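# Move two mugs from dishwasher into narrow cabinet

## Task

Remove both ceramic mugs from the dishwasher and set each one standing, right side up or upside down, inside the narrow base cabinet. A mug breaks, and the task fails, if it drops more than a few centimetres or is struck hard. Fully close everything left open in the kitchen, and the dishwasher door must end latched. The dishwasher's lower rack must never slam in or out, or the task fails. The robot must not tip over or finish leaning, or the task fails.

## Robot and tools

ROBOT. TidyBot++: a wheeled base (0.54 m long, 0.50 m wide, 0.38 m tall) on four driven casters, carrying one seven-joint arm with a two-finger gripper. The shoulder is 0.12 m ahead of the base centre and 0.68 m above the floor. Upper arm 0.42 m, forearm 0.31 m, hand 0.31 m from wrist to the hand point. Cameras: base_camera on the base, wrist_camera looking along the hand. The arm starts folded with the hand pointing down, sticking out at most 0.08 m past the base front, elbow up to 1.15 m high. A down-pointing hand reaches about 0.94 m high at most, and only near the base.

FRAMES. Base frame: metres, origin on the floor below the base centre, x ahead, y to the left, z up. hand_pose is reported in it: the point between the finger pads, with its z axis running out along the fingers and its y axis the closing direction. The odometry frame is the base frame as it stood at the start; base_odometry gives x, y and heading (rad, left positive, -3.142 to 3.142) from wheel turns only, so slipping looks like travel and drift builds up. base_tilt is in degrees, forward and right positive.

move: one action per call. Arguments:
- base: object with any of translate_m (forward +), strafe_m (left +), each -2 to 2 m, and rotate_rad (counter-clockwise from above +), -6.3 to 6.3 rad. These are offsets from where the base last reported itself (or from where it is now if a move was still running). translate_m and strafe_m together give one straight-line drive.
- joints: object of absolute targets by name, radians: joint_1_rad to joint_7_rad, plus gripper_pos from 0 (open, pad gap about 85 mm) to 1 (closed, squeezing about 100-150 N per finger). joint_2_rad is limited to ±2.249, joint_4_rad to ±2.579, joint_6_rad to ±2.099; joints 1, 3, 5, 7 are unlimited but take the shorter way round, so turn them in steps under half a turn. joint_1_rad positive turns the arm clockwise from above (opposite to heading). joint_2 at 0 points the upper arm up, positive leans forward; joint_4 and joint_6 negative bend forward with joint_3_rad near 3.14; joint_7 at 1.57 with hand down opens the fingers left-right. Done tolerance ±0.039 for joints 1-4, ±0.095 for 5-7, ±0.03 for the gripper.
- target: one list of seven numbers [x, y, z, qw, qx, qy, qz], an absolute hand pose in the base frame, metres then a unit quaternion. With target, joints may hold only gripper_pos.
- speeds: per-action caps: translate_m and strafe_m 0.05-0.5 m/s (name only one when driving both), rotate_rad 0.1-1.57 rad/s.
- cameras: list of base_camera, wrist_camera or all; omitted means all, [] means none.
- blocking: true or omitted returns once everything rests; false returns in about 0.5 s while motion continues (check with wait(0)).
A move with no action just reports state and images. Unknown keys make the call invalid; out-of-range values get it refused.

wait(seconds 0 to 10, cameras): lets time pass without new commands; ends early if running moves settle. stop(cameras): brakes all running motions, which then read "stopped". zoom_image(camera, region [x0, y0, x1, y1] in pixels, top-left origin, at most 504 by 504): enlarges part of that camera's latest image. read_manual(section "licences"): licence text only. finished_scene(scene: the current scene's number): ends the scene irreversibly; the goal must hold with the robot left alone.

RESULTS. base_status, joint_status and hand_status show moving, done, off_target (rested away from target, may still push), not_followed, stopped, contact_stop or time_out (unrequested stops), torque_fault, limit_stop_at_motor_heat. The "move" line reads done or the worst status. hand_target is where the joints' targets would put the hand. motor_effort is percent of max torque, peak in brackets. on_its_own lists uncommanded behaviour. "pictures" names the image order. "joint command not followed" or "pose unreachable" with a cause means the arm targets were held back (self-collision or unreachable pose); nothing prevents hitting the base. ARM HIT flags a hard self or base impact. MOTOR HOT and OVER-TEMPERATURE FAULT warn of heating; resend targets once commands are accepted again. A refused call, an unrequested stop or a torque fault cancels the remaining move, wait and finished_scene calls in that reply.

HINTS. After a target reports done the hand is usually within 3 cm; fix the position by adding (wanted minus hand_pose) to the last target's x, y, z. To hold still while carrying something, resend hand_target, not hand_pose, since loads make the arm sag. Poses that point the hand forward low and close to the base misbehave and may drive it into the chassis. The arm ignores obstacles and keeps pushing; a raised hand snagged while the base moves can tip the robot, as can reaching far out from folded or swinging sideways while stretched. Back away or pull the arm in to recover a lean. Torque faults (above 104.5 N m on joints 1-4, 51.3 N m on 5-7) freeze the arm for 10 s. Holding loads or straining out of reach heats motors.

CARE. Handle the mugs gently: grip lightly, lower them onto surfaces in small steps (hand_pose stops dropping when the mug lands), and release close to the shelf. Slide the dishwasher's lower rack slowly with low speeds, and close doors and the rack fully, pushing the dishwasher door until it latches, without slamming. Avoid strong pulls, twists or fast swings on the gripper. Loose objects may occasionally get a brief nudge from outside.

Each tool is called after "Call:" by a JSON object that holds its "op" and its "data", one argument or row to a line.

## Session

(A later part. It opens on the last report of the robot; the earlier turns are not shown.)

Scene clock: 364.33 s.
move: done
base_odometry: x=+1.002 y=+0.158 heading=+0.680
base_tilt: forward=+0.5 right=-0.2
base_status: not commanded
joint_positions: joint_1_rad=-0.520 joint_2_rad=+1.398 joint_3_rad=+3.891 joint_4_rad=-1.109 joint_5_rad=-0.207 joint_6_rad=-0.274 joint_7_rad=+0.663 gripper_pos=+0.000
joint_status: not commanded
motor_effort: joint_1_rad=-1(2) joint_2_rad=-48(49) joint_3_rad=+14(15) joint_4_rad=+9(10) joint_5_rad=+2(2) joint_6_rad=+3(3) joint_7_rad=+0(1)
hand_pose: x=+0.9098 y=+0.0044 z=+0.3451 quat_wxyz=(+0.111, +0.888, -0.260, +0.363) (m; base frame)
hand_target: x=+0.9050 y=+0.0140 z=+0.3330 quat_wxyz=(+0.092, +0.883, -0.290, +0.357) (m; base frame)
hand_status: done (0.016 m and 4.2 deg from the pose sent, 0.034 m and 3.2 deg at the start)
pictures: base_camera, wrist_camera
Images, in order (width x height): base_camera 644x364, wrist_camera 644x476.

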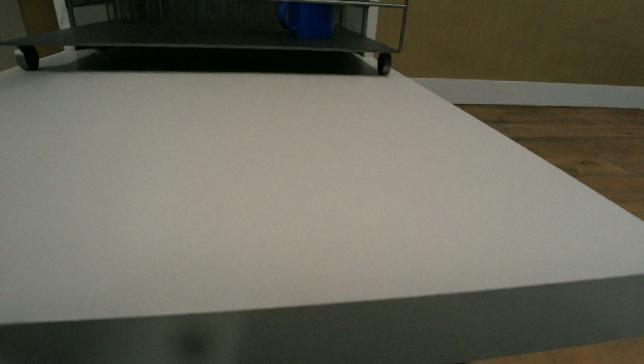

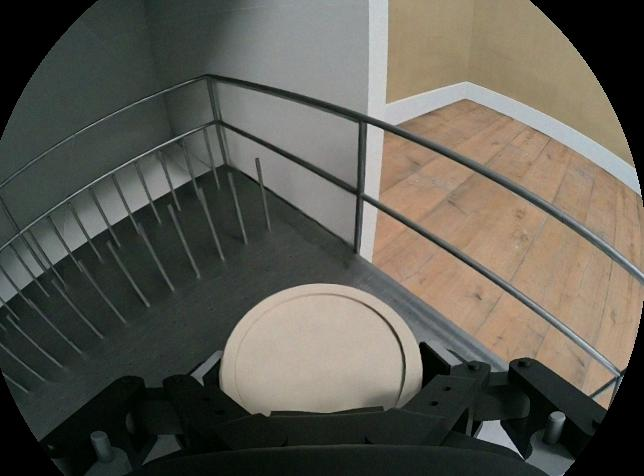

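Call:
{"op": "move", "data": {
  "target": [0.912, 0.014, 0.318, 0.092, 0.883, -0.29, 0.357]
}}

Call:
{"op": "zoom_image", "data": {
  "camera": "wrist_camera",
  "region": [180, 160, 480, 460]
}}

Scene clock: 368.37 s.
move: done
base_odometry: x=+1.002 y=+0.158 heading=+0.680
base_tilt: forward=+0.6 right=-0.2
base_status: not commanded
joint_positions: joint_1_rad=-0.512 joint_2_rad=+1.428 joint_3_rad=+3.891 joint_4_rad=-1.062 joint_5_rad=-0.207 joint_6_rad=-0.274 joint_7_rad=+0.645 gripper_pos=+0.000
joint_status: not commanded
motor_effort: joint_1_rad=-1(3) joint_2_rad=-46(48) joint_3_rad=+12(14) joint_4_rad=+9(10) joint_5_rad=+1(2) joint_6_rad=+3(4) joint_7_rad=+0(1)
hand_pose: x=+0.9202 y=+0.0122 z=+0.3356 quat_wxyz=(+0.103, +0.887, -0.257, +0.369) (m; base frame)
hand_target: x=+0.9120 y=+0.0140 z=+0.3180 quat_wxyz=(+0.092, +0.883, -0.290, +0.357) (m; base frame)
hand_status: done (0.019 m and 4.2 deg from the pose sent, 0.029 m and 4.2 deg at the start)
pictures: base_camera, wrist_camera
Images, in order (width x height): base_camera 644x364, wrist_camera 644x476.

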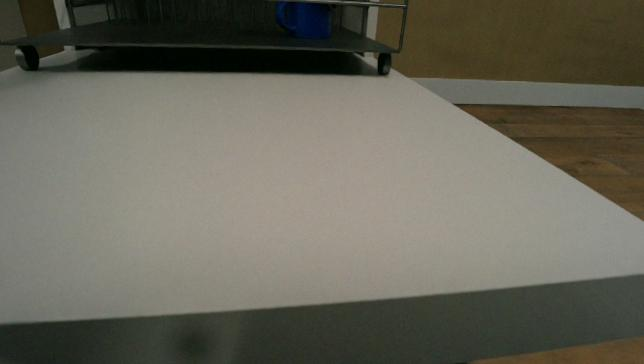

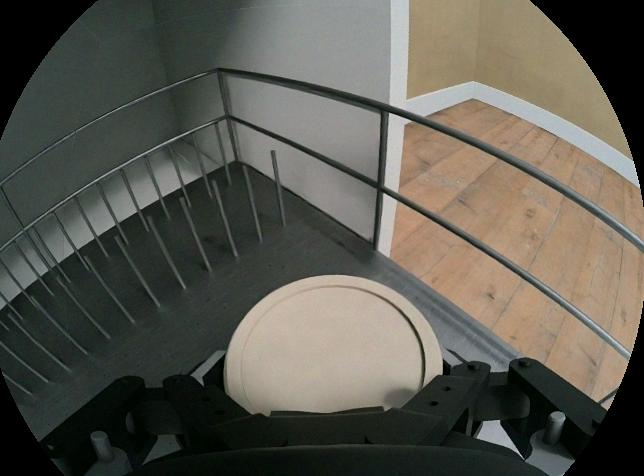

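Scaled by 1.680.

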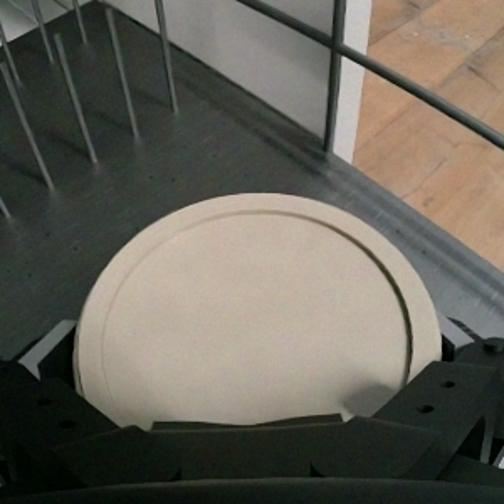

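Call:
{"op": "move", "data": {
  "joints": {"gripper_pos": 0.12},
  "cameras": []
}}

Call:
{"op": "move", "data": {
  "joints": {"gripper_pos": 0.5}
}}

Scene clock: 371.57 s.
move: done
base_odometry: x=+1.002 y=+0.158 heading=+0.680
base_tilt: forward=+0.5 right=-0.2
base_status: not commanded
joint_positions: joint_1_rad=-0.511 joint_2_rad=+1.429 joint_3_rad=+3.891 joint_4_rad=-1.059 joint_5_rad=-0.207 joint_6_rad=-0.274 joint_7_rad=+0.645 gripper_pos=+0.098
joint_status: all done
motor_effort: joint_1_rad=-2(4) joint_2_rad=-45(49) joint_3_rad=+11(14) joint_4_rad=+10(11) joint_5_rad=+0(1) joint_6_rad=+4(4) joint_7_rad=-1(1)
hand_pose: x=+0.9212 y=+0.0123 z=+0.3360 quat_wxyz=(+0.103, +0.887, -0.257, +0.370) (m; base frame)
hand_target: x=+0.9120 y=+0.0140 z=+0.3180 quat_wxyz=(+0.092, +0.883, -0.290, +0.357) (m; base frame)
hand_status: not commanded
pictures: none
No camera images: "cameras" was empty.

Scene clock: 372.30 s.
move: off_target
base_odometry: x=+1.002 y=+0.158 heading=+0.680
base_tilt: forward=+0.5 right=-0.2
base_status: not commanded
joint_positions: joint_1_rad=-0.511 joint_2_rad=+1.429 joint_3_rad=+3.891 joint_4_rad=-1.059 joint_5_rad=-0.207 joint_6_rad=-0.274 joint_7_rad=+0.645 gripper_pos=+0.099
joint_status: gripper_pos off_target (ended at +0.099, target +0.500)
motor_effort: joint_1_rad=-2(2) joint_2_rad=-44(45) joint_3_rad=+11(12) joint_4_rad=+9(10) joint_5_rad=+0(1) joint_6_rad=+4(4) joint_7_rad=-1(1)
hand_pose: x=+0.9212 y=+0.0123 z=+0.3360 quat_wxyz=(+0.103, +0.887, -0.257, +0.370) (m; base frame)
hand_target: x=+0.9120 y=+0.0140 z=+0.3180 quat_wxyz=(+0.092, +0.883, -0.290, +0.357) (m; base frame)
hand_status: not commanded
pictures: base_camera, wrist_camera
Images, in order (width x height): base_camera 644x364, wrist_camera 644x476.

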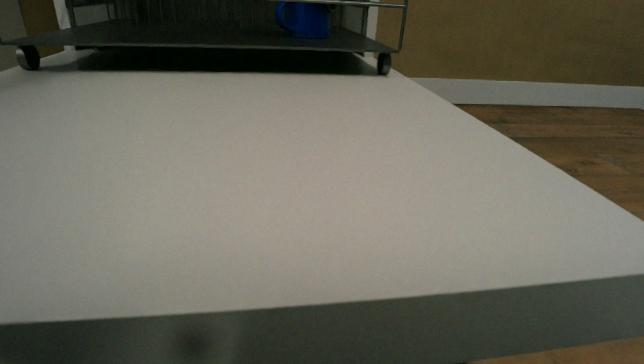

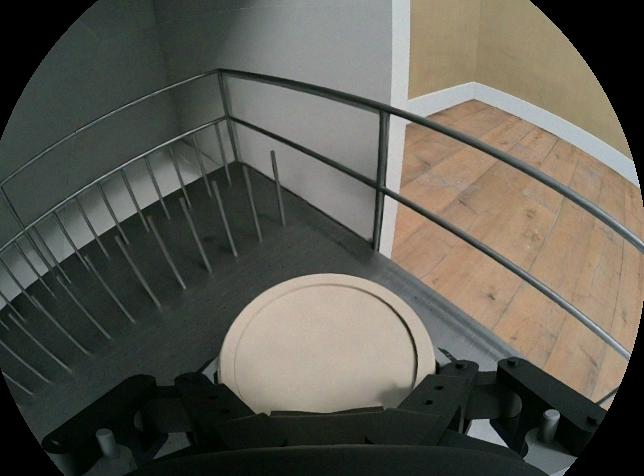

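Call:
{"op": "move", "data": {
  "target": [0.905, 0.014, 0.38, 0.092, 0.885, -0.28, 0.360],
  "joints": {"gripper_pos": 0.6},
  "cameras": []
}}

Call:
{"op": "move", "data": {
  "target": [0.89, 0.014, 0.44, 0.092, 0.885, -0.28, 0.360]
}}

Scene clock: 376.30 s.
move: off_target
base_odometry: x=+1.002 y=+0.158 heading=+0.680
base_tilt: forward=+0.5 right=-0.2
base_status: not commanded
joint_positions: joint_1_rad=-0.517 joint_2_rad=+1.353 joint_3_rad=+3.874 joint_4_rad=-1.154 joint_5_rad=-0.207 joint_6_rad=-0.274 joint_7_rad=+0.648 gripper_pos=+0.099
joint_status: gripper_pos off_target (ended at +0.099, target +0.600)
motor_effort: joint_1_rad=-1(3) joint_2_rad=-51(52) joint_3_rad=+16(17) joint_4_rad=+10(12) joint_5_rad=+2(2) joint_6_rad=+4(5) joint_7_rad=+0(1)
hand_pose: x=+0.9013 y=-0.0002 z=+0.3586 quat_wxyz=(+0.102, +0.883, -0.284, +0.359) (m; base frame)
hand_target: x=+0.9050 y=+0.0140 z=+0.3800 quat_wxyz=(+0.092, +0.885, -0.280, +0.360) (m; base frame)
hand_status: off_target (0.026 m and 1.3 deg from the pose sent, 0.047 m and 3.1 deg at the start)
pictures: none
No camera images: "cameras" was empty.

Scene clock: 377.63 s.
move: done
base_odometry: x=+1.002 y=+0.158 heading=+0.680
base_tilt: forward=+0.6 right=-0.2
base_status: not commanded
joint_positions: joint_1_rad=-0.537 joint_2_rad=+1.204 joint_3_rad=+3.872 joint_4_rad=-1.246 joint_5_rad=-0.207 joint_6_rad=-0.278 joint_7_rad=+0.664 gripper_pos=+0.099
joint_status: not commanded
motor_effort: joint_1_rad=-1(2) joint_2_rad=-49(53) joint_3_rad=+16(17) joint_4_rad=+12(13) joint_5_rad=+2(2) joint_6_rad=+5(5) joint_7_rad=+0(1)
hand_pose: x=+0.8979 y=+0.0042 z=+0.4327 quat_wxyz=(+0.079, +0.872, -0.308, +0.373) (m; base frame)
hand_target: x=+0.8900 y=+0.0140 z=+0.4400 quat_wxyz=(+0.092, +0.885, -0.280, +0.360) (m; base frame)
hand_status: done (0.015 m and 4.1 deg from the pose sent, 0.083 m and 1.3 deg at the start)
pictures: base_camera, wrist_camera
Images, in order (width x height): base_camera 644x364, wrist_camera 644x476.

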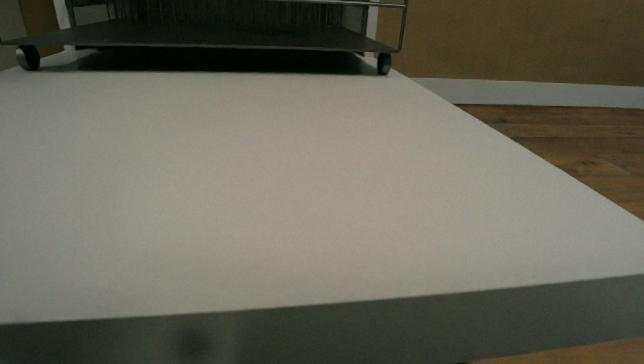

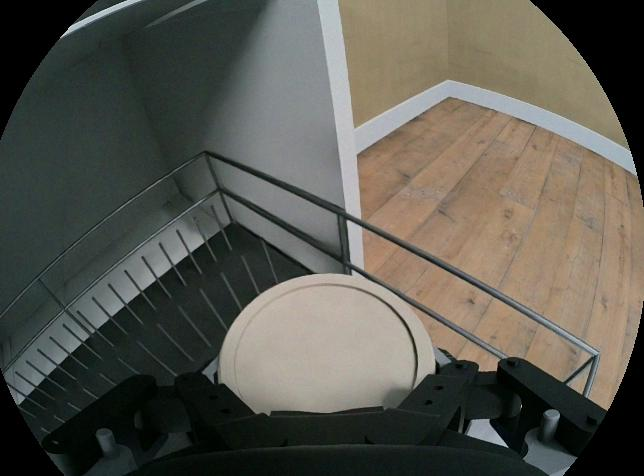

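Call:
{"op": "move", "data": {
  "target": [0.86, 0.02, 0.51, 0.06, 0.90, -0.2, 0.373],
  "cameras": []
}}

Call:
{"op": "move", "data": {
  "target": [0.72, 0.0, 0.58, 0.0, 0.9239, 0.0, 0.3827]
}}

Scene clock: 381.67 s.
move: done
base_odometry: x=+1.002 y=+0.158 heading=+0.680
base_tilt: forward=+0.5 right=-0.2
base_status: not commanded
joint_positions: joint_1_rad=-0.537 joint_2_rad=+0.973 joint_3_rad=+3.780 joint_4_rad=-1.479 joint_5_rad=-0.207 joint_6_rad=-0.208 joint_7_rad=+1.001 gripper_pos=+0.099
joint_status: not commanded
motor_effort: joint_1_rad=-1(2) joint_2_rad=-45(51) joint_3_rad=+13(16) joint_4_rad=+14(15) joint_5_rad=+1(2) joint_6_rad=+6(6) joint_7_rad=+0(1)
hand_pose: x=+0.8477 y=+0.0134 z=+0.4895 quat_wxyz=(+0.077, +0.909, -0.213, +0.350) (m; base frame)
hand_target: x=+0.8600 y=+0.0200 z=+0.5100 quat_wxyz=(+0.060, +0.903, -0.201, +0.374) (m; base frame)
hand_status: done (0.025 m and 3.7 deg from the pose sent, 0.088 m and 13.0 deg at the start)
pictures: none
No camera images: "cameras" was empty.

Scene clock: 383.83 s.
move: done
base_odometry: x=+1.002 y=+0.158 heading=+0.680
base_tilt: forward=+0.5 right=-0.2
base_status: not commanded
joint_positions: joint_1_rad=-0.009 joint_2_rad=+0.521 joint_3_rad=+3.159 joint_4_rad=-2.019 joint_5_rad=-0.068 joint_6_rad=+0.096 joint_7_rad=+1.514 gripper_pos=+0.099
joint_status: not commanded
motor_effort: joint_1_rad=-1(3) joint_2_rad=-35(46) joint_3_rad=+1(14) joint_4_rad=+14(15) joint_5_rad=+0(1) joint_6_rad=+6(7) joint_7_rad=+0(1)
hand_pose: x=+0.7068 y=-0.0050 z=+0.5494 quat_wxyz=(-0.013, +0.938, -0.061, +0.342) (m; base frame)
hand_target: x=+0.7200 y=+0.0000 z=+0.5800 quat_wxyz=(+0.000, +0.924, +0.000, +0.383) (m; base frame)
hand_status: done (0.034 m and 8.6 deg from the pose sent, 0.157 m and 26.3 deg at the start)
pictures: base_camera, wrist_camera
Images, in order (width x height): base_camera 644x364, wrist_camera 644x476.

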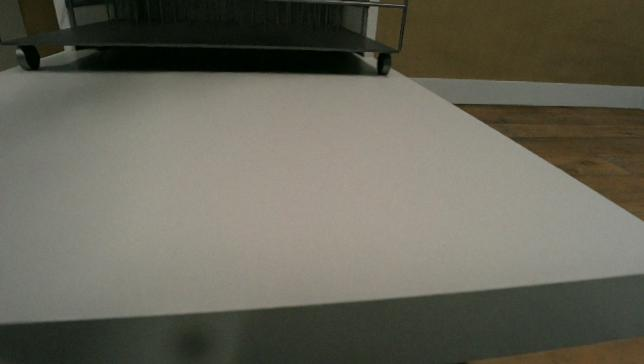

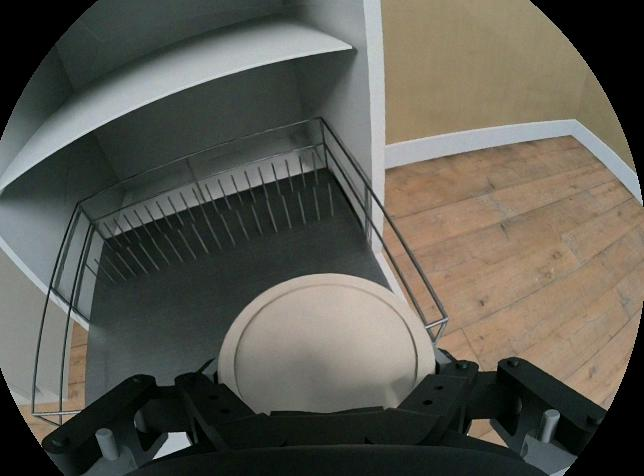

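Call:
{"op": "move", "data": {
  "base": {"translate_m": -0.13},
  "speeds": {"translate_m": 0.3},
  "cameras": []
}}

Call:
{"op": "move", "data": {
  "base": {"rotate_rad": -1.52},
  "speeds": {"rotate_rad": 0.7},
  "cameras": []
}}

Call:
{"op": "move", "data": {
  "base": {"translate_m": 0.22, "strafe_m": 0.095},
  "speeds": {"translate_m": 0.2}
}}

Scene clock: 398.00 s.
move: done
base_odometry: x=+0.900 y=+0.076 heading=+0.680
base_tilt: forward=+0.4 right=-0.2
base_status: done
joint_positions: joint_1_rad=-0.006 joint_2_rad=+0.514 joint_3_rad=+3.156 joint_4_rad=-2.033 joint_5_rad=-0.067 joint_6_rad=+0.103 joint_7_rad=+1.516 gripper_pos=+0.099
joint_status: not commanded
motor_effort: joint_1_rad=-1(3) joint_2_rad=-34(37) joint_3_rad=+1(2) joint_4_rad=+14(16) joint_5_rad=+1(1) joint_6_rad=+6(7) joint_7_rad=-1(1)
hand_pose: x=+0.7022 y=-0.0059 z=+0.5495 quat_wxyz=(-0.013, +0.938, -0.060, +0.342) (m; base frame)
hand_target: x=+0.7200 y=+0.0000 z=+0.5800 quat_wxyz=(+0.000, +0.924, +0.000, +0.383) (m; base frame)
hand_status: not commanded
pictures: none
No camera images: "cameras" was empty.

Scene clock: 401.10 s.
move: done
base_odometry: x=+0.901 y=+0.076 heading=-0.840
base_tilt: forward=+0.5 right=-0.2
base_status: done
joint_positions: joint_1_rad=+0.009 joint_2_rad=+0.514 joint_3_rad=+3.144 joint_4_rad=-2.033 joint_5_rad=-0.066 joint_6_rad=+0.103 joint_7_rad=+1.516 gripper_pos=+0.099
joint_status: not commanded
motor_effort: joint_1_rad=-1(5) joint_2_rad=-34(35) joint_3_rad=+1(4) joint_4_rad=+14(15) joint_5_rad=+0(1) joint_6_rad=+6(7) joint_7_rad=+0(1)
hand_pose: x=+0.7021 y=-0.0076 z=+0.5495 quat_wxyz=(-0.015, +0.938, -0.063, +0.342) (m; base frame)
hand_target: x=+0.7200 y=+0.0000 z=+0.5800 quat_wxyz=(+0.000, +0.924, +0.000, +0.383) (m; base frame)
hand_status: not commanded
pictures: none
No camera images: "cameras" was empty.

Scene clock: 403.03 s.
move: done
base_odometry: x=+1.118 y=-0.024 heading=-0.840
base_tilt: forward=+0.5 right=-0.2
base_status: done
joint_positions: joint_1_rad=+0.009 joint_2_rad=+0.513 joint_3_rad=+3.144 joint_4_rad=-2.033 joint_5_rad=-0.066 joint_6_rad=+0.104 joint_7_rad=+1.516 gripper_pos=+0.099
joint_status: not commanded
motor_effort: joint_1_rad=-1(3) joint_2_rad=-34(36) joint_3_rad=+1(2) joint_4_rad=+14(16) joint_5_rad=+0(1) joint_6_rad=+6(7) joint_7_rad=+0(1)
hand_pose: x=+0.7024 y=-0.0075 z=+0.5501 quat_wxyz=(-0.015, +0.937, -0.063, +0.343) (m; base frame)
hand_target: x=+0.7200 y=+0.0000 z=+0.5800 quat_wxyz=(+0.000, +0.924, +0.000, +0.383) (m; base frame)
hand_status: not commanded
pictures: base_camera, wrist_camera
Images, in order (width x height): base_camera 644x364, wrist_camera 644x476.

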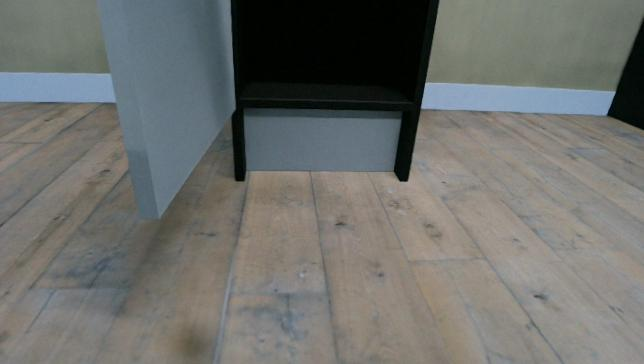

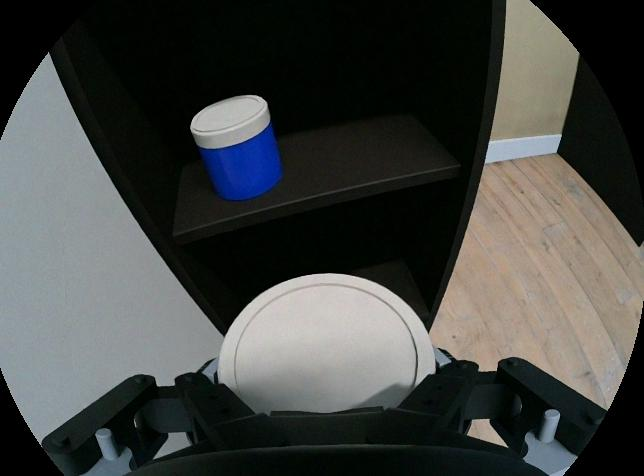

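Call:
{"op": "move", "data": {
  "target": [0.72, 0.008, 0.32, 0.008, 0.918, 0.035, 0.395]
}}

Scene clock: 407.10 s.
move: done
base_odometry: x=+1.118 y=-0.024 heading=-0.840
base_tilt: forward=+0.5 right=-0.2
base_status: not commanded
joint_positions: joint_1_rad=-0.005 joint_2_rad=+1.168 joint_3_rad=+3.144 joint_4_rad=-2.031 joint_5_rad=-0.058 joint_6_rad=+0.788 joint_7_rad=+1.560 gripper_pos=+0.099
joint_status: not commanded
motor_effort: joint_1_rad=-1(1) joint_2_rad=-40(43) joint_3_rad=+1(1) joint_4_rad=+3(15) joint_5_rad=+0(1) joint_6_rad=+6(7) joint_7_rad=+0(1)
hand_pose: x=+0.6955 y=-0.0105 z=+0.3010 quat_wxyz=(+0.011, +0.934, -0.029, +0.357) (m; base frame)
hand_target: x=+0.7200 y=+0.0080 z=+0.3200 quat_wxyz=(+0.008, +0.918, +0.035, +0.395) (m; base frame)
hand_status: done (0.036 m and 8.7 deg from the pose sent, 0.231 m and 13.2 deg at the start)
pictures: base_camera, wrist_camera
Images, in order (width x height): base_camera 644x364, wrist_camera 644x476.

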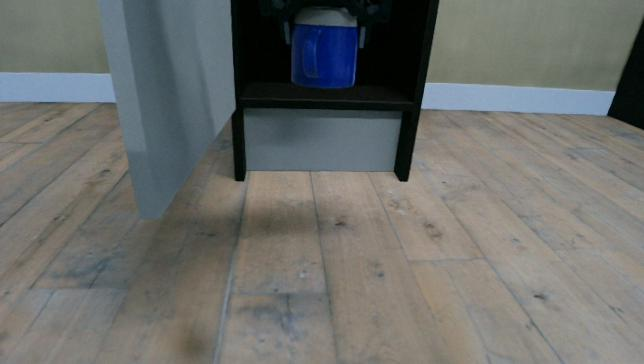

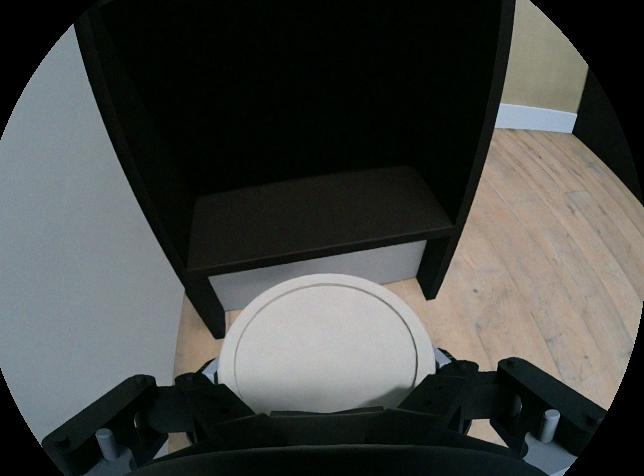

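Call:
{"op": "move", "data": {
  "target": [0.735, 0.016, 0.300, 0.003, 0.908, 0.055, 0.418]
}}

Scene clock: 410.73 s.
move: done
base_odometry: x=+1.118 y=-0.024 heading=-0.840
base_tilt: forward=+0.5 right=-0.2
base_status: not commanded
joint_positions: joint_1_rad=-0.005 joint_2_rad=+1.252 joint_3_rad=+3.144 joint_4_rad=-1.969 joint_5_rad=-0.025 joint_6_rad=+0.864 joint_7_rad=+1.572 gripper_pos=+0.099
joint_status: not commanded
motor_effort: joint_1_rad=-1(1) joint_2_rad=-40(43) joint_3_rad=+1(1) joint_4_rad=+3(4) joint_5_rad=+0(0) joint_6_rad=+7(8) joint_7_rad=+0(1)
hand_pose: x=+0.7136 y=-0.0032 z=+0.2800 quat_wxyz=(+0.006, +0.924, -0.008, +0.382) (m; base frame)
hand_target: x=+0.7350 y=+0.0160 z=+0.3000 quat_wxyz=(+0.003, +0.907, +0.055, +0.418) (m; base frame)
hand_status: done (0.035 m and 8.5 deg from the pose sent, 0.048 m and 12.3 deg at the start)
pictures: base_camera, wrist_camera
Images, in order (width x height): base_camera 644x364, wrist_camera 644x476.

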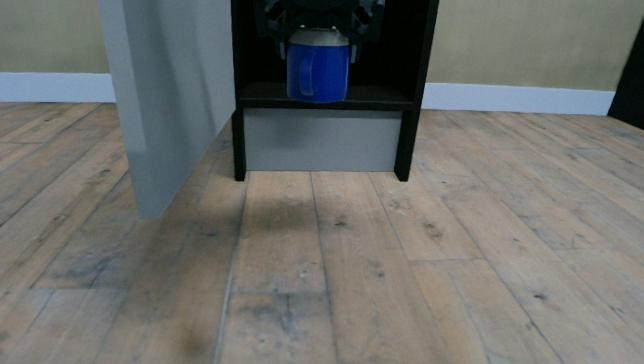

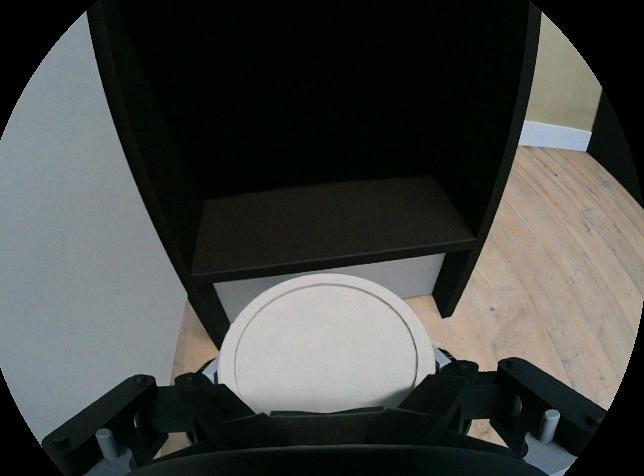

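Call:
{"op": "move", "data": {
  "base": {"translate_m": 0.16},
  "speeds": {"translate_m": 0.1}
}}

Scene clock: 415.80 s.
move: done
base_odometry: x=+1.225 y=-0.143 heading=-0.840
base_tilt: forward=+0.5 right=-0.2
base_status: done
joint_positions: joint_1_rad=-0.007 joint_2_rad=+1.253 joint_3_rad=+3.145 joint_4_rad=-1.963 joint_5_rad=-0.024 joint_6_rad=+0.867 joint_7_rad=+1.572 gripper_pos=+0.099
joint_status: not commanded
motor_effort: joint_1_rad=-1(3) joint_2_rad=-41(43) joint_3_rad=+1(1) joint_4_rad=+4(5) joint_5_rad=+0(1) joint_6_rad=+7(8) joint_7_rad=+0(1)
hand_pose: x=+0.7171 y=-0.0021 z=+0.2814 quat_wxyz=(+0.006, +0.922, -0.007, +0.386) (m; base frame)
hand_target: x=+0.7350 y=+0.0160 z=+0.3000 quat_wxyz=(+0.003, +0.907, +0.055, +0.418) (m; base frame)
hand_status: not commanded
pictures: base_camera, wrist_camera
Images, in order (width x height): base_camera 644x364, wrist_camera 644x476.

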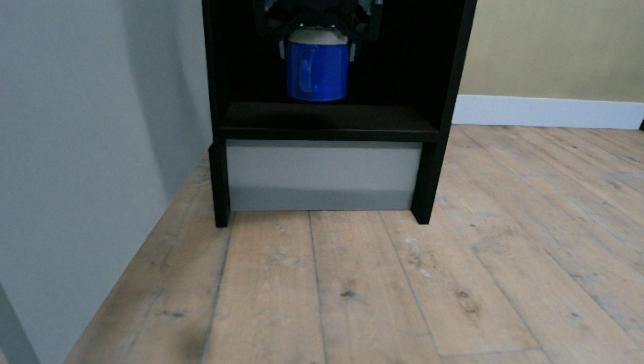

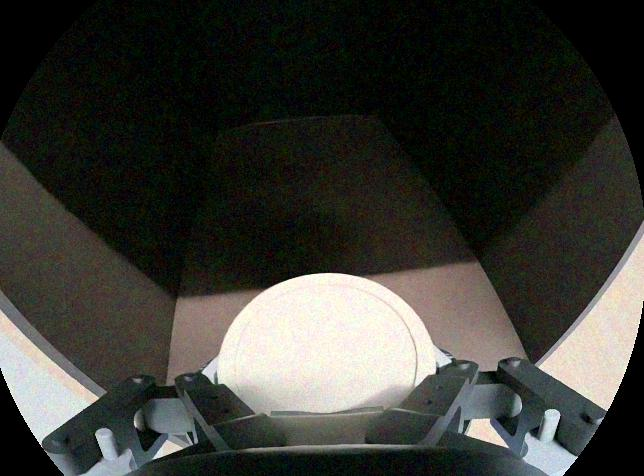

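Call:
{"op": "move", "data": {
  "target": [0.80, 0.004, 0.285, 0.003, 0.912, 0.050, 0.409]
}}

Scene clock: 418.67 s.
move: done
base_odometry: x=+1.225 y=-0.143 heading=-0.840
base_tilt: forward=+0.5 right=-0.2
base_status: not commanded
joint_positions: joint_1_rad=+0.009 joint_2_rad=+1.282 joint_3_rad=+3.145 joint_4_rad=-1.732 joint_5_rad=-0.002 joint_6_rad=+0.733 joint_7_rad=+1.573 gripper_pos=+0.099
joint_status: not commanded
motor_effort: joint_1_rad=-1(2) joint_2_rad=-45(46) joint_3_rad=+0(1) joint_4_rad=+7(8) joint_5_rad=+0(1) joint_6_rad=+8(8) joint_7_rad=+0(1)
hand_pose: x=+0.7981 y=-0.0066 z=+0.2866 quat_wxyz=(+0.004, +0.909, -0.004, +0.417) (m; base frame)
hand_target: x=+0.8000 y=+0.0040 z=+0.2850 quat_wxyz=(+0.003, +0.911, +0.050, +0.409) (m; base frame)
hand_status: done (0.011 m and 6.2 deg from the pose sent, 0.083 m and 7.1 deg at the start)
pictures: base_camera, wrist_camera
Images, in order (width x height): base_camera 644x364, wrist_camera 644x476.

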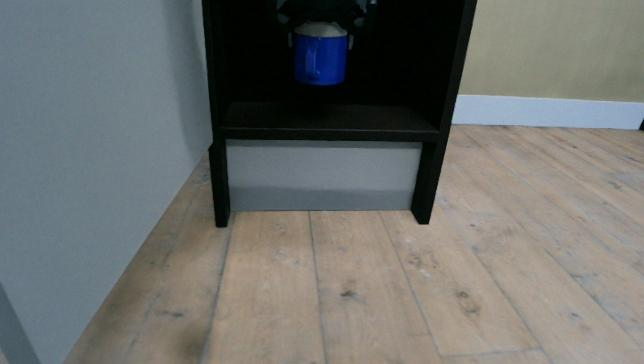

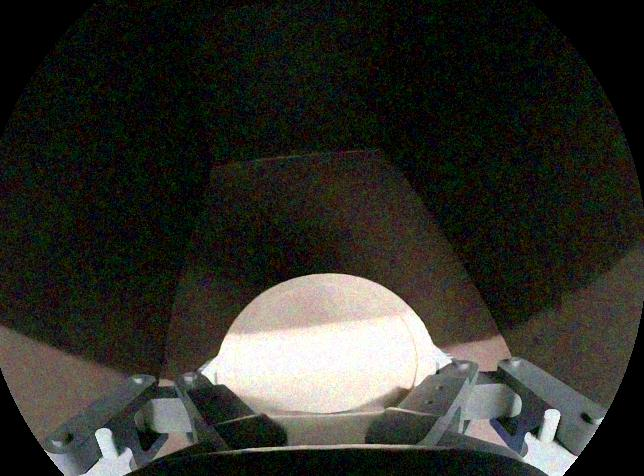

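Call:
{"op": "move", "data": {
  "target": [0.803, 0.004, 0.262, 0.003, 0.925, 0.047, 0.377],
  "cameras": []
}}

Call:
{"op": "move", "data": {
  "target": [0.803, 0.004, 0.242, 0.003, 0.925, 0.047, 0.377]
}}

Scene clock: 422.07 s.
move: done
base_odometry: x=+1.225 y=-0.143 heading=-0.840
base_tilt: forward=+0.6 right=-0.2
base_status: not commanded
joint_positions: joint_1_rad=+0.009 joint_2_rad=+1.308 joint_3_rad=+3.145 joint_4_rad=-1.657 joint_5_rad=+0.000 joint_6_rad=+0.618 joint_7_rad=+1.573 gripper_pos=+0.099
joint_status: not commanded
motor_effort: joint_1_rad=-1(1) joint_2_rad=-46(47) joint_3_rad=+0(1) joint_4_rad=+8(8) joint_5_rad=+0(1) joint_6_rad=+7(8) joint_7_rad=+0(1)
hand_pose: x=+0.8027 y=-0.0062 z=+0.2637 quat_wxyz=(+0.004, +0.922, -0.002, +0.387) (m; base frame)
hand_target: x=+0.8030 y=+0.0040 z=+0.2620 quat_wxyz=(+0.003, +0.925, +0.047, +0.377) (m; base frame)
hand_status: done (0.010 m and 5.8 deg from the pose sent, 0.027 m and 7.6 deg at the start)
pictures: none
No camera images: "cameras" was empty.

Scene clock: 422.93 s.
move: done
base_odometry: x=+1.225 y=-0.143 heading=-0.840
base_tilt: forward=+0.6 right=-0.2
base_status: not commanded
joint_positions: joint_1_rad=+0.009 joint_2_rad=+1.361 joint_3_rad=+3.145 joint_4_rad=-1.624 joint_5_rad=+0.000 joint_6_rad=+0.618 joint_7_rad=+1.573 gripper_pos=+0.099
joint_status: not commanded
motor_effort: joint_1_rad=-1(1) joint_2_rad=-46(48) joint_3_rad=+0(1) joint_4_rad=+7(8) joint_5_rad=+0(1) joint_6_rad=+7(8) joint_7_rad=+0(1)
hand_pose: x=+0.7973 y=-0.0062 z=+0.2364 quat_wxyz=(+0.004, +0.926, -0.002, +0.378) (m; base frame)
hand_target: x=+0.8030 y=+0.0040 z=+0.2420 quat_wxyz=(+0.003, +0.925, +0.047, +0.377) (m; base frame)
hand_status: done (0.013 m and 5.7 deg from the pose sent, 0.024 m and 5.8 deg at the start)
pictures: base_camera, wrist_camera
Images, in order (width x height): base_camera 644x364, wrist_camera 644x476.

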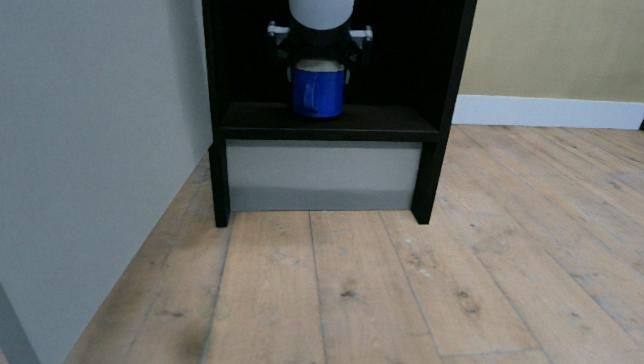

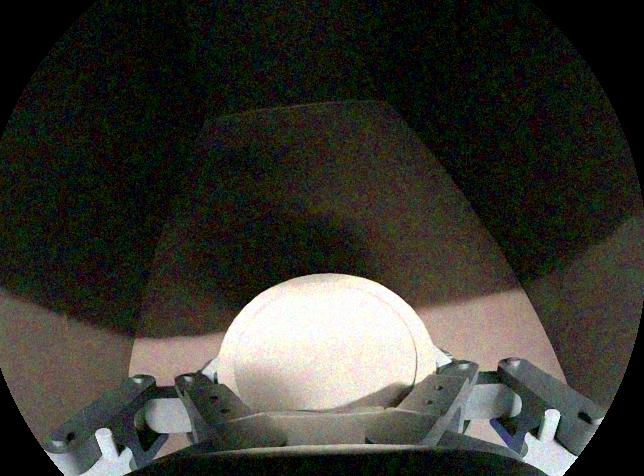

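Call:
{"op": "move", "data": {
  "target": [0.805, 0.004, 0.230, 0.003, 0.924, 0.047, 0.380],
  "cameras": []
}}

Call:
{"op": "move", "data": {
  "target": [0.807, 0.004, 0.220, 0.003, 0.924, 0.047, 0.380]
}}

Call:
{"op": "zoom_image", "data": {
  "camera": "base_camera",
  "region": [200, 0, 460, 160]
}}

Scene clock: 425.40 s.
move: done
base_odometry: x=+1.225 y=-0.143 heading=-0.840
base_tilt: forward=+0.5 right=-0.2
base_status: not commanded
joint_positions: joint_1_rad=+0.009 joint_2_rad=+1.382 joint_3_rad=+3.145 joint_4_rad=-1.599 joint_5_rad=+0.000 joint_6_rad=+0.618 joint_7_rad=+1.573 gripper_pos=+0.099
joint_status: not commanded
motor_effort: joint_1_rad=-1(2) joint_2_rad=-44(47) joint_3_rad=+0(1) joint_4_rad=+7(8) joint_5_rad=+0(1) joint_6_rad=+6(7) joint_7_rad=+0(1)
hand_pose: x=+0.8012 y=-0.0062 z=+0.2290 quat_wxyz=(+0.004, +0.925, -0.002, +0.380) (m; base frame)
hand_target: x=+0.8050 y=+0.0040 z=+0.2300 quat_wxyz=(+0.003, +0.924, +0.047, +0.380) (m; base frame)
hand_status: done (0.011 m and 5.7 deg from the pose sent, 0.014 m and 5.7 deg at the start)
pictures: none
No camera images: "cameras" was empty.

Scene clock: 426.03 s.
move: done
base_odometry: x=+1.225 y=-0.143 heading=-0.840
base_tilt: forward=+0.5 right=-0.2
base_status: not commanded
joint_positions: joint_1_rad=+0.009 joint_2_rad=+1.392 joint_3_rad=+3.145 joint_4_rad=-1.573 joint_5_rad=+0.001 joint_6_rad=+0.618 joint_7_rad=+1.573 gripper_pos=+0.099
joint_status: not commanded
motor_effort: joint_1_rad=-1(1) joint_2_rad=-43(45) joint_3_rad=+0(1) joint_4_rad=+7(8) joint_5_rad=+0(1) joint_6_rad=+5(6) joint_7_rad=+0(1)
hand_pose: x=+0.8105 y=-0.0062 z=+0.2292 quat_wxyz=(+0.004, +0.922, -0.002, +0.387) (m; base frame)
hand_target: x=+0.8070 y=+0.0040 z=+0.2200 quat_wxyz=(+0.003, +0.924, +0.047, +0.380) (m; base frame)
hand_status: done (0.014 m and 5.7 deg from the pose sent, 0.015 m and 5.7 deg at the start)
pictures: base_camera, wrist_camera
Images, in order (width x height): base_camera 644x364, wrist_camera 644x476.

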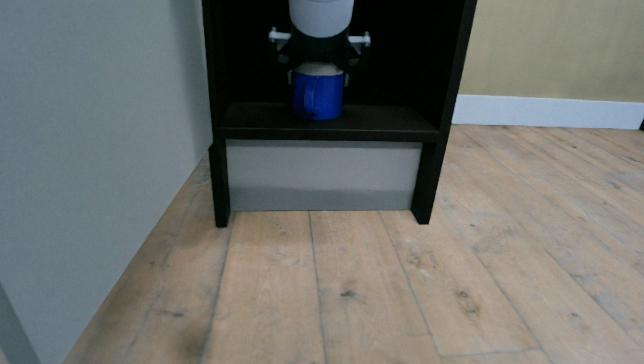

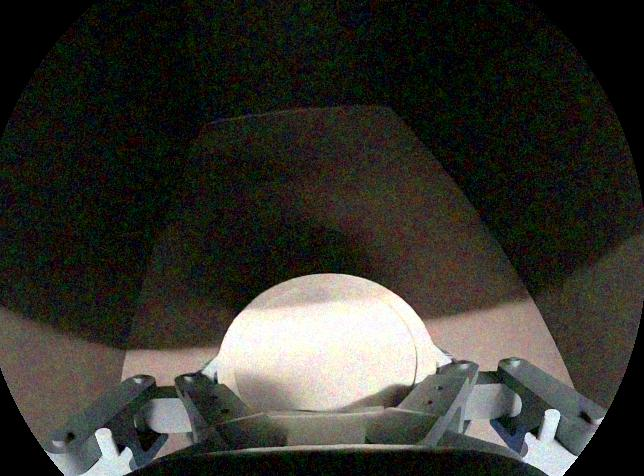

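Scaled by 1.938.

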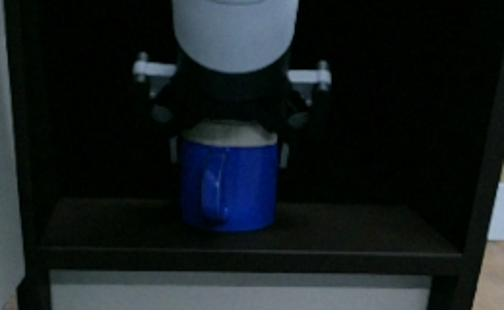

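Call:
{"op": "move", "data": {
  "target": [0.807, 0.004, 0.228, 0.003, 0.924, 0.047, 0.380],
  "joints": {"gripper_pos": 0.1},
  "cameras": []
}}

Call:
{"op": "move", "data": {
  "joints": {"gripper_pos": 0.0}
}}

Call:
{"op": "move", "data": {
  "base": {"translate_m": -0.16},
  "speeds": {"translate_m": 0.08}
}}

Scene clock: 429.40 s.
move: done
base_odometry: x=+1.225 y=-0.143 heading=-0.840
base_tilt: forward=+0.5 right=-0.2
base_status: not commanded
joint_positions: joint_1_rad=+0.009 joint_2_rad=+1.391 joint_3_rad=+3.145 joint_4_rad=-1.574 joint_5_rad=+0.001 joint_6_rad=+0.618 joint_7_rad=+1.573 gripper_pos=+0.097
joint_status: all done
motor_effort: joint_1_rad=-1(1) joint_2_rad=-45(45) joint_3_rad=+0(1) joint_4_rad=+6(7) joint_5_rad=+0(1) joint_6_rad=+6(6) joint_7_rad=+0(1)
hand_pose: x=+0.8102 y=-0.0062 z=+0.2292 quat_wxyz=(+0.004, +0.922, -0.002, +0.387) (m; base frame)
hand_target: x=+0.8070 y=+0.0040 z=+0.2280 quat_wxyz=(+0.003, +0.924, +0.047, +0.380) (m; base frame)
hand_status: done (0.011 m and 5.7 deg from the pose sent, 0.011 m and 5.7 deg at the start)
pictures: none
No camera images: "cameras" was empty.

Scene clock: 429.93 s.
move: done
base_odometry: x=+1.225 y=-0.143 heading=-0.840
base_tilt: forward=+0.5 right=-0.2
base_status: not commanded
joint_positions: joint_1_rad=+0.009 joint_2_rad=+1.392 joint_3_rad=+3.145 joint_4_rad=-1.574 joint_5_rad=+0.001 joint_6_rad=+0.618 joint_7_rad=+1.573 gripper_pos=+0.000
joint_status: all done
motor_effort: joint_1_rad=-1(1) joint_2_rad=-43(47) joint_3_rad=+0(1) joint_4_rad=+7(8) joint_5_rad=+0(1) joint_6_rad=+5(7) joint_7_rad=+1(1)
hand_pose: x=+0.8100 y=-0.0062 z=+0.2291 quat_wxyz=(+0.004, +0.922, -0.002, +0.387) (m; base frame)
hand_target: x=+0.8070 y=+0.0040 z=+0.2280 quat_wxyz=(+0.003, +0.924, +0.047, +0.380) (m; base frame)
hand_status: not commanded
pictures: base_camera, wrist_camera
Images, in order (width x height): base_camera 644x364, wrist_camera 644x476.

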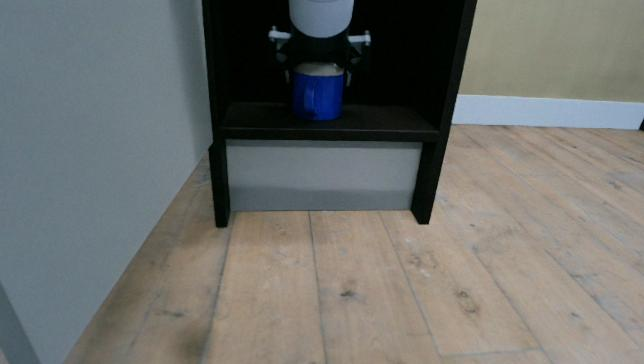

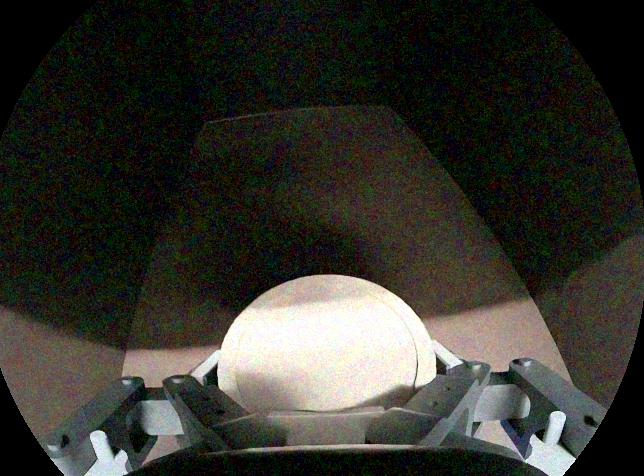

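Scene clock: 432.43 s.
move: done
base_odometry: x=+1.118 y=-0.024 heading=-0.839
base_tilt: forward=+0.6 right=-0.2
base_status: done
joint_positions: joint_1_rad=+0.009 joint_2_rad=+1.392 joint_3_rad=+3.145 joint_4_rad=-1.574 joint_5_rad=+0.001 joint_6_rad=+0.618 joint_7_rad=+1.573 gripper_pos=+0.000
joint_status: not commanded
motor_effort: joint_1_rad=-1(2) joint_2_rad=-44(45) joint_3_rad=+0(1) joint_4_rad=+6(8) joint_5_rad=+0(1) joint_6_rad=+6(6) joint_7_rad=+0(1)
hand_pose: x=+0.8102 y=-0.0061 z=+0.2292 quat_wxyz=(+0.004, +0.922, -0.002, +0.387) (m; base frame)
hand_target: x=+0.8070 y=+0.0040 z=+0.2280 quat_wxyz=(+0.003, +0.924, +0.047, +0.380) (m; base frame)
hand_status: not commanded
pictures: base_camera, wrist_camera
Images, in order (width x height): base_camera 644x364, wrist_camera 644x476.

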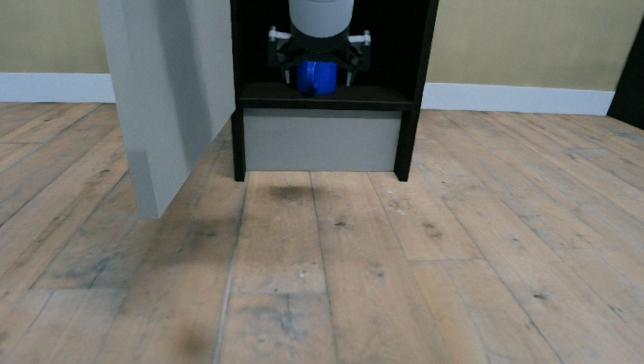

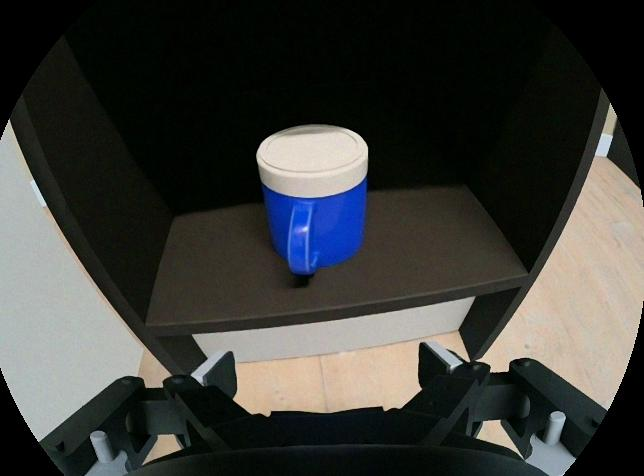

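Call:
{"op": "move", "data": {
  "base": {"translate_m": -0.22},
  "joints": {"gripper_pos": 1.0},
  "cameras": []
}}

Call:
{"op": "move", "data": {
  "target": [0.70, 0.2, 0.56, 0, 0.7071, 0, 0.7071]
}}

Scene clock: 439.33 s.
move: done
base_odometry: x=+0.971 y=+0.140 heading=-0.839
base_tilt: forward=+0.5 right=-0.2
base_status: done
joint_positions: joint_1_rad=+0.009 joint_2_rad=+1.392 joint_3_rad=+3.145 joint_4_rad=-1.578 joint_5_rad=+0.001 joint_6_rad=+0.618 joint_7_rad=+1.573 gripper_pos=+0.999
joint_status: all done
motor_effort: joint_1_rad=-1(2) joint_2_rad=-43(45) joint_3_rad=+0(1) joint_4_rad=+6(8) joint_5_rad=+0(1) joint_6_rad=+5(6) joint_7_rad=+0(1)
hand_pose: x=+0.8078 y=-0.0061 z=+0.2279 quat_wxyz=(+0.003, +0.923, -0.002, +0.385) (m; base frame)
hand_target: x=+0.8070 y=+0.0040 z=+0.2280 quat_wxyz=(+0.003, +0.924, +0.047, +0.380) (m; base frame)
hand_status: not commanded
pictures: none
No camera images: "cameras" was empty.

Scene clock: 441.90 s.
move: done
base_odometry: x=+0.971 y=+0.140 heading=-0.839
base_tilt: forward=+0.5 right=-0.2
base_status: not commanded
joint_positions: joint_1_rad=-0.851 joint_2_rad=+1.132 joint_3_rad=+3.416 joint_4_rad=-2.166 joint_5_rad=-0.667 joint_6_rad=+1.470 joint_7_rad=+1.344 gripper_pos=+0.999
joint_status: not commanded
motor_effort: joint_1_rad=-1(17) joint_2_rad=-34(45) joint_3_rad=+7(10) joint_4_rad=+1(13) joint_5_rad=-2(15) joint_6_rad=+8(15) joint_7_rad=+0(1)
hand_pose: x=+0.6994 y=+0.2095 z=+0.5391 quat_wxyz=(+0.010, +0.725, +0.029, +0.688) (m; base frame)
hand_target: x=+0.7000 y=+0.2000 z=+0.5600 quat_wxyz=(+0.000, +0.707, +0.000, +0.707) (m; base frame)
hand_status: done (0.023 m and 4.6 deg from the pose sent, 0.405 m and 44.8 deg at the start)
pictures: base_camera, wrist_camera
Images, in order (width x height): base_camera 644x364, wrist_camera 644x476.

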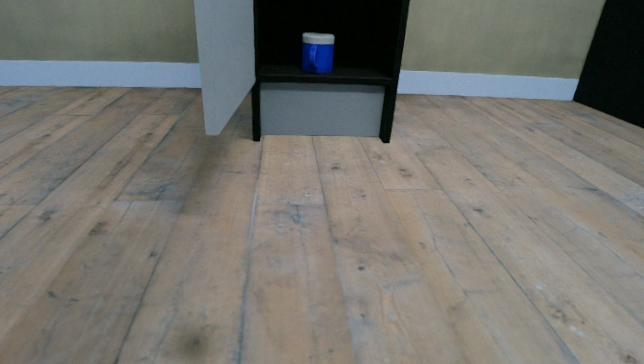

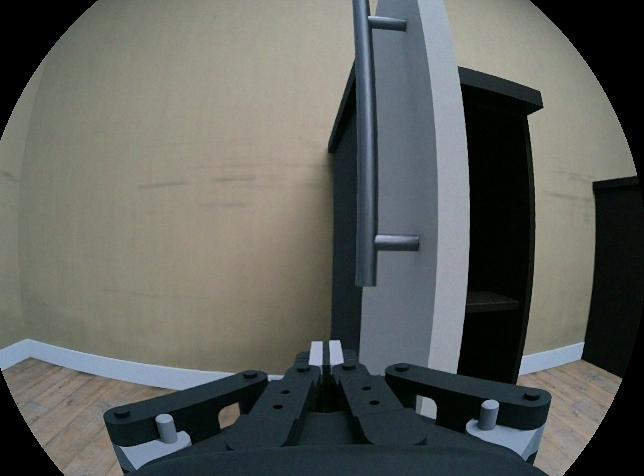

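Call:
{"op": "move", "data": {
  "base": {"strafe_m": 0.07},
  "speeds": {"strafe_m": 0.2},
  "cameras": []
}}

Call:
{"op": "move", "data": {
  "base": {"translate_m": 0.14},
  "speeds": {"translate_m": 0.15}
}}

Scene clock: 445.77 s.
move: done
base_odometry: x=+1.023 y=+0.187 heading=-0.839
base_tilt: forward=+0.5 right=-0.2
base_status: done
joint_positions: joint_1_rad=-0.852 joint_2_rad=+1.132 joint_3_rad=+3.416 joint_4_rad=-2.167 joint_5_rad=-0.667 joint_6_rad=+1.471 joint_7_rad=+1.343 gripper_pos=+0.999
joint_status: not commanded
motor_effort: joint_1_rad=-1(4) joint_2_rad=-35(35) joint_3_rad=+7(9) joint_4_rad=+1(2) joint_5_rad=-2(3) joint_6_rad=+8(8) joint_7_rad=+0(1)
hand_pose: x=+0.6990 y=+0.2101 z=+0.5393 quat_wxyz=(+0.010, +0.725, +0.030, +0.688) (m; base frame)
hand_target: x=+0.7000 y=+0.2000 z=+0.5600 quat_wxyz=(+0.000, +0.707, +0.000, +0.707) (m; base frame)
hand_status: not commanded
pictures: none
No camera images: "cameras" was empty.

Scene clock: 447.30 s.
move: done
base_odometry: x=+1.117 y=+0.083 heading=-0.838
base_tilt: forward=+0.5 right=-0.3
base_status: done
joint_positions: joint_1_rad=-0.849 joint_2_rad=+1.132 joint_3_rad=+3.416 joint_4_rad=-2.168 joint_5_rad=-0.667 joint_6_rad=+1.472 joint_7_rad=+1.343 gripper_pos=+0.999
joint_status: not commanded
motor_effort: joint_1_rad=-1(3) joint_2_rad=-35(36) joint_3_rad=+8(8) joint_4_rad=+1(2) joint_5_rad=-2(2) joint_6_rad=+7(8) joint_7_rad=+0(1)
hand_pose: x=+0.6995 y=+0.2080 z=+0.5393 quat_wxyz=(+0.011, +0.725, +0.028, +0.688) (m; base frame)
hand_target: x=+0.7000 y=+0.2000 z=+0.5600 quat_wxyz=(+0.000, +0.707, +0.000, +0.707) (m; base frame)
hand_status: not commanded
pictures: base_camera, wrist_camera
Images, in order (width x height): base_camera 644x364, wrist_camera 644x476.

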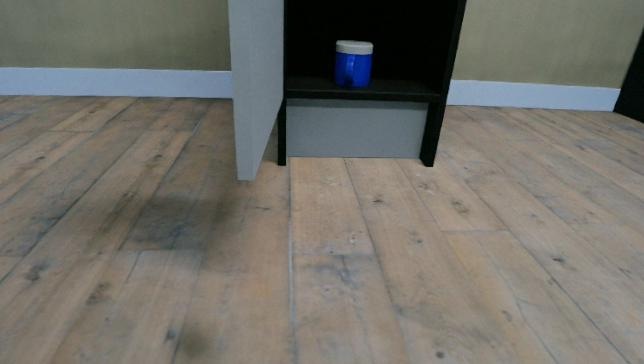

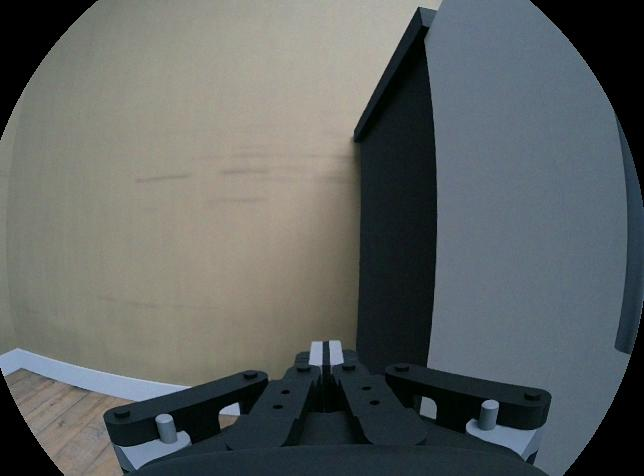

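Call:
{"op": "move", "data": {
  "base": {"strafe_m": -0.25},
  "speeds": {"strafe_m": 0.12}
}}

Scene clock: 451.20 s.
move: done
base_odometry: x=+0.931 y=-0.085 heading=-0.838
base_tilt: forward=+0.5 right=-0.2
base_status: done
joint_positions: joint_1_rad=-0.846 joint_2_rad=+1.132 joint_3_rad=+3.416 joint_4_rad=-2.168 joint_5_rad=-0.667 joint_6_rad=+1.473 joint_7_rad=+1.343 gripper_pos=+0.999
joint_status: not commanded
motor_effort: joint_1_rad=-1(4) joint_2_rad=-35(35) joint_3_rad=+8(10) joint_4_rad=+1(2) joint_5_rad=-2(5) joint_6_rad=+7(8) joint_7_rad=+0(1)
hand_pose: x=+0.7000 y=+0.2064 z=+0.5395 quat_wxyz=(+0.012, +0.725, +0.027, +0.688) (m; base frame)
hand_target: x=+0.7000 y=+0.2000 z=+0.5600 quat_wxyz=(+0.000, +0.707, +0.000, +0.707) (m; base frame)
hand_status: not commanded
pictures: base_camera, wrist_camera
Images, in order (width x height): base_camera 644x364, wrist_camera 644x476.

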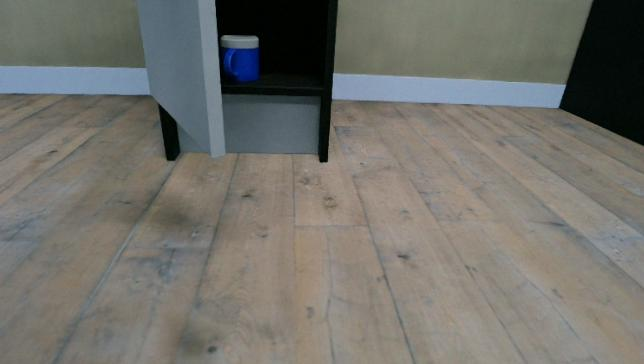

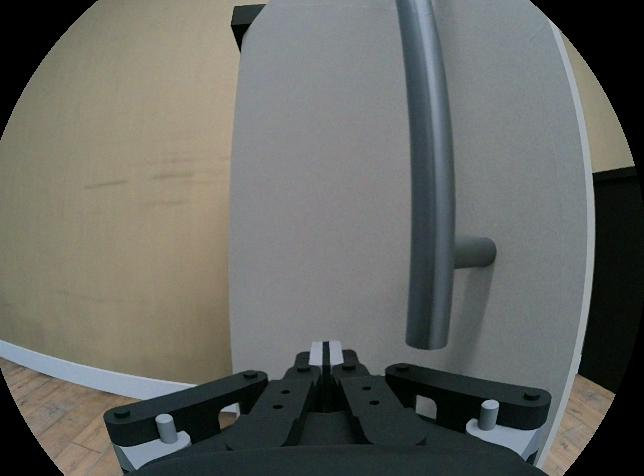

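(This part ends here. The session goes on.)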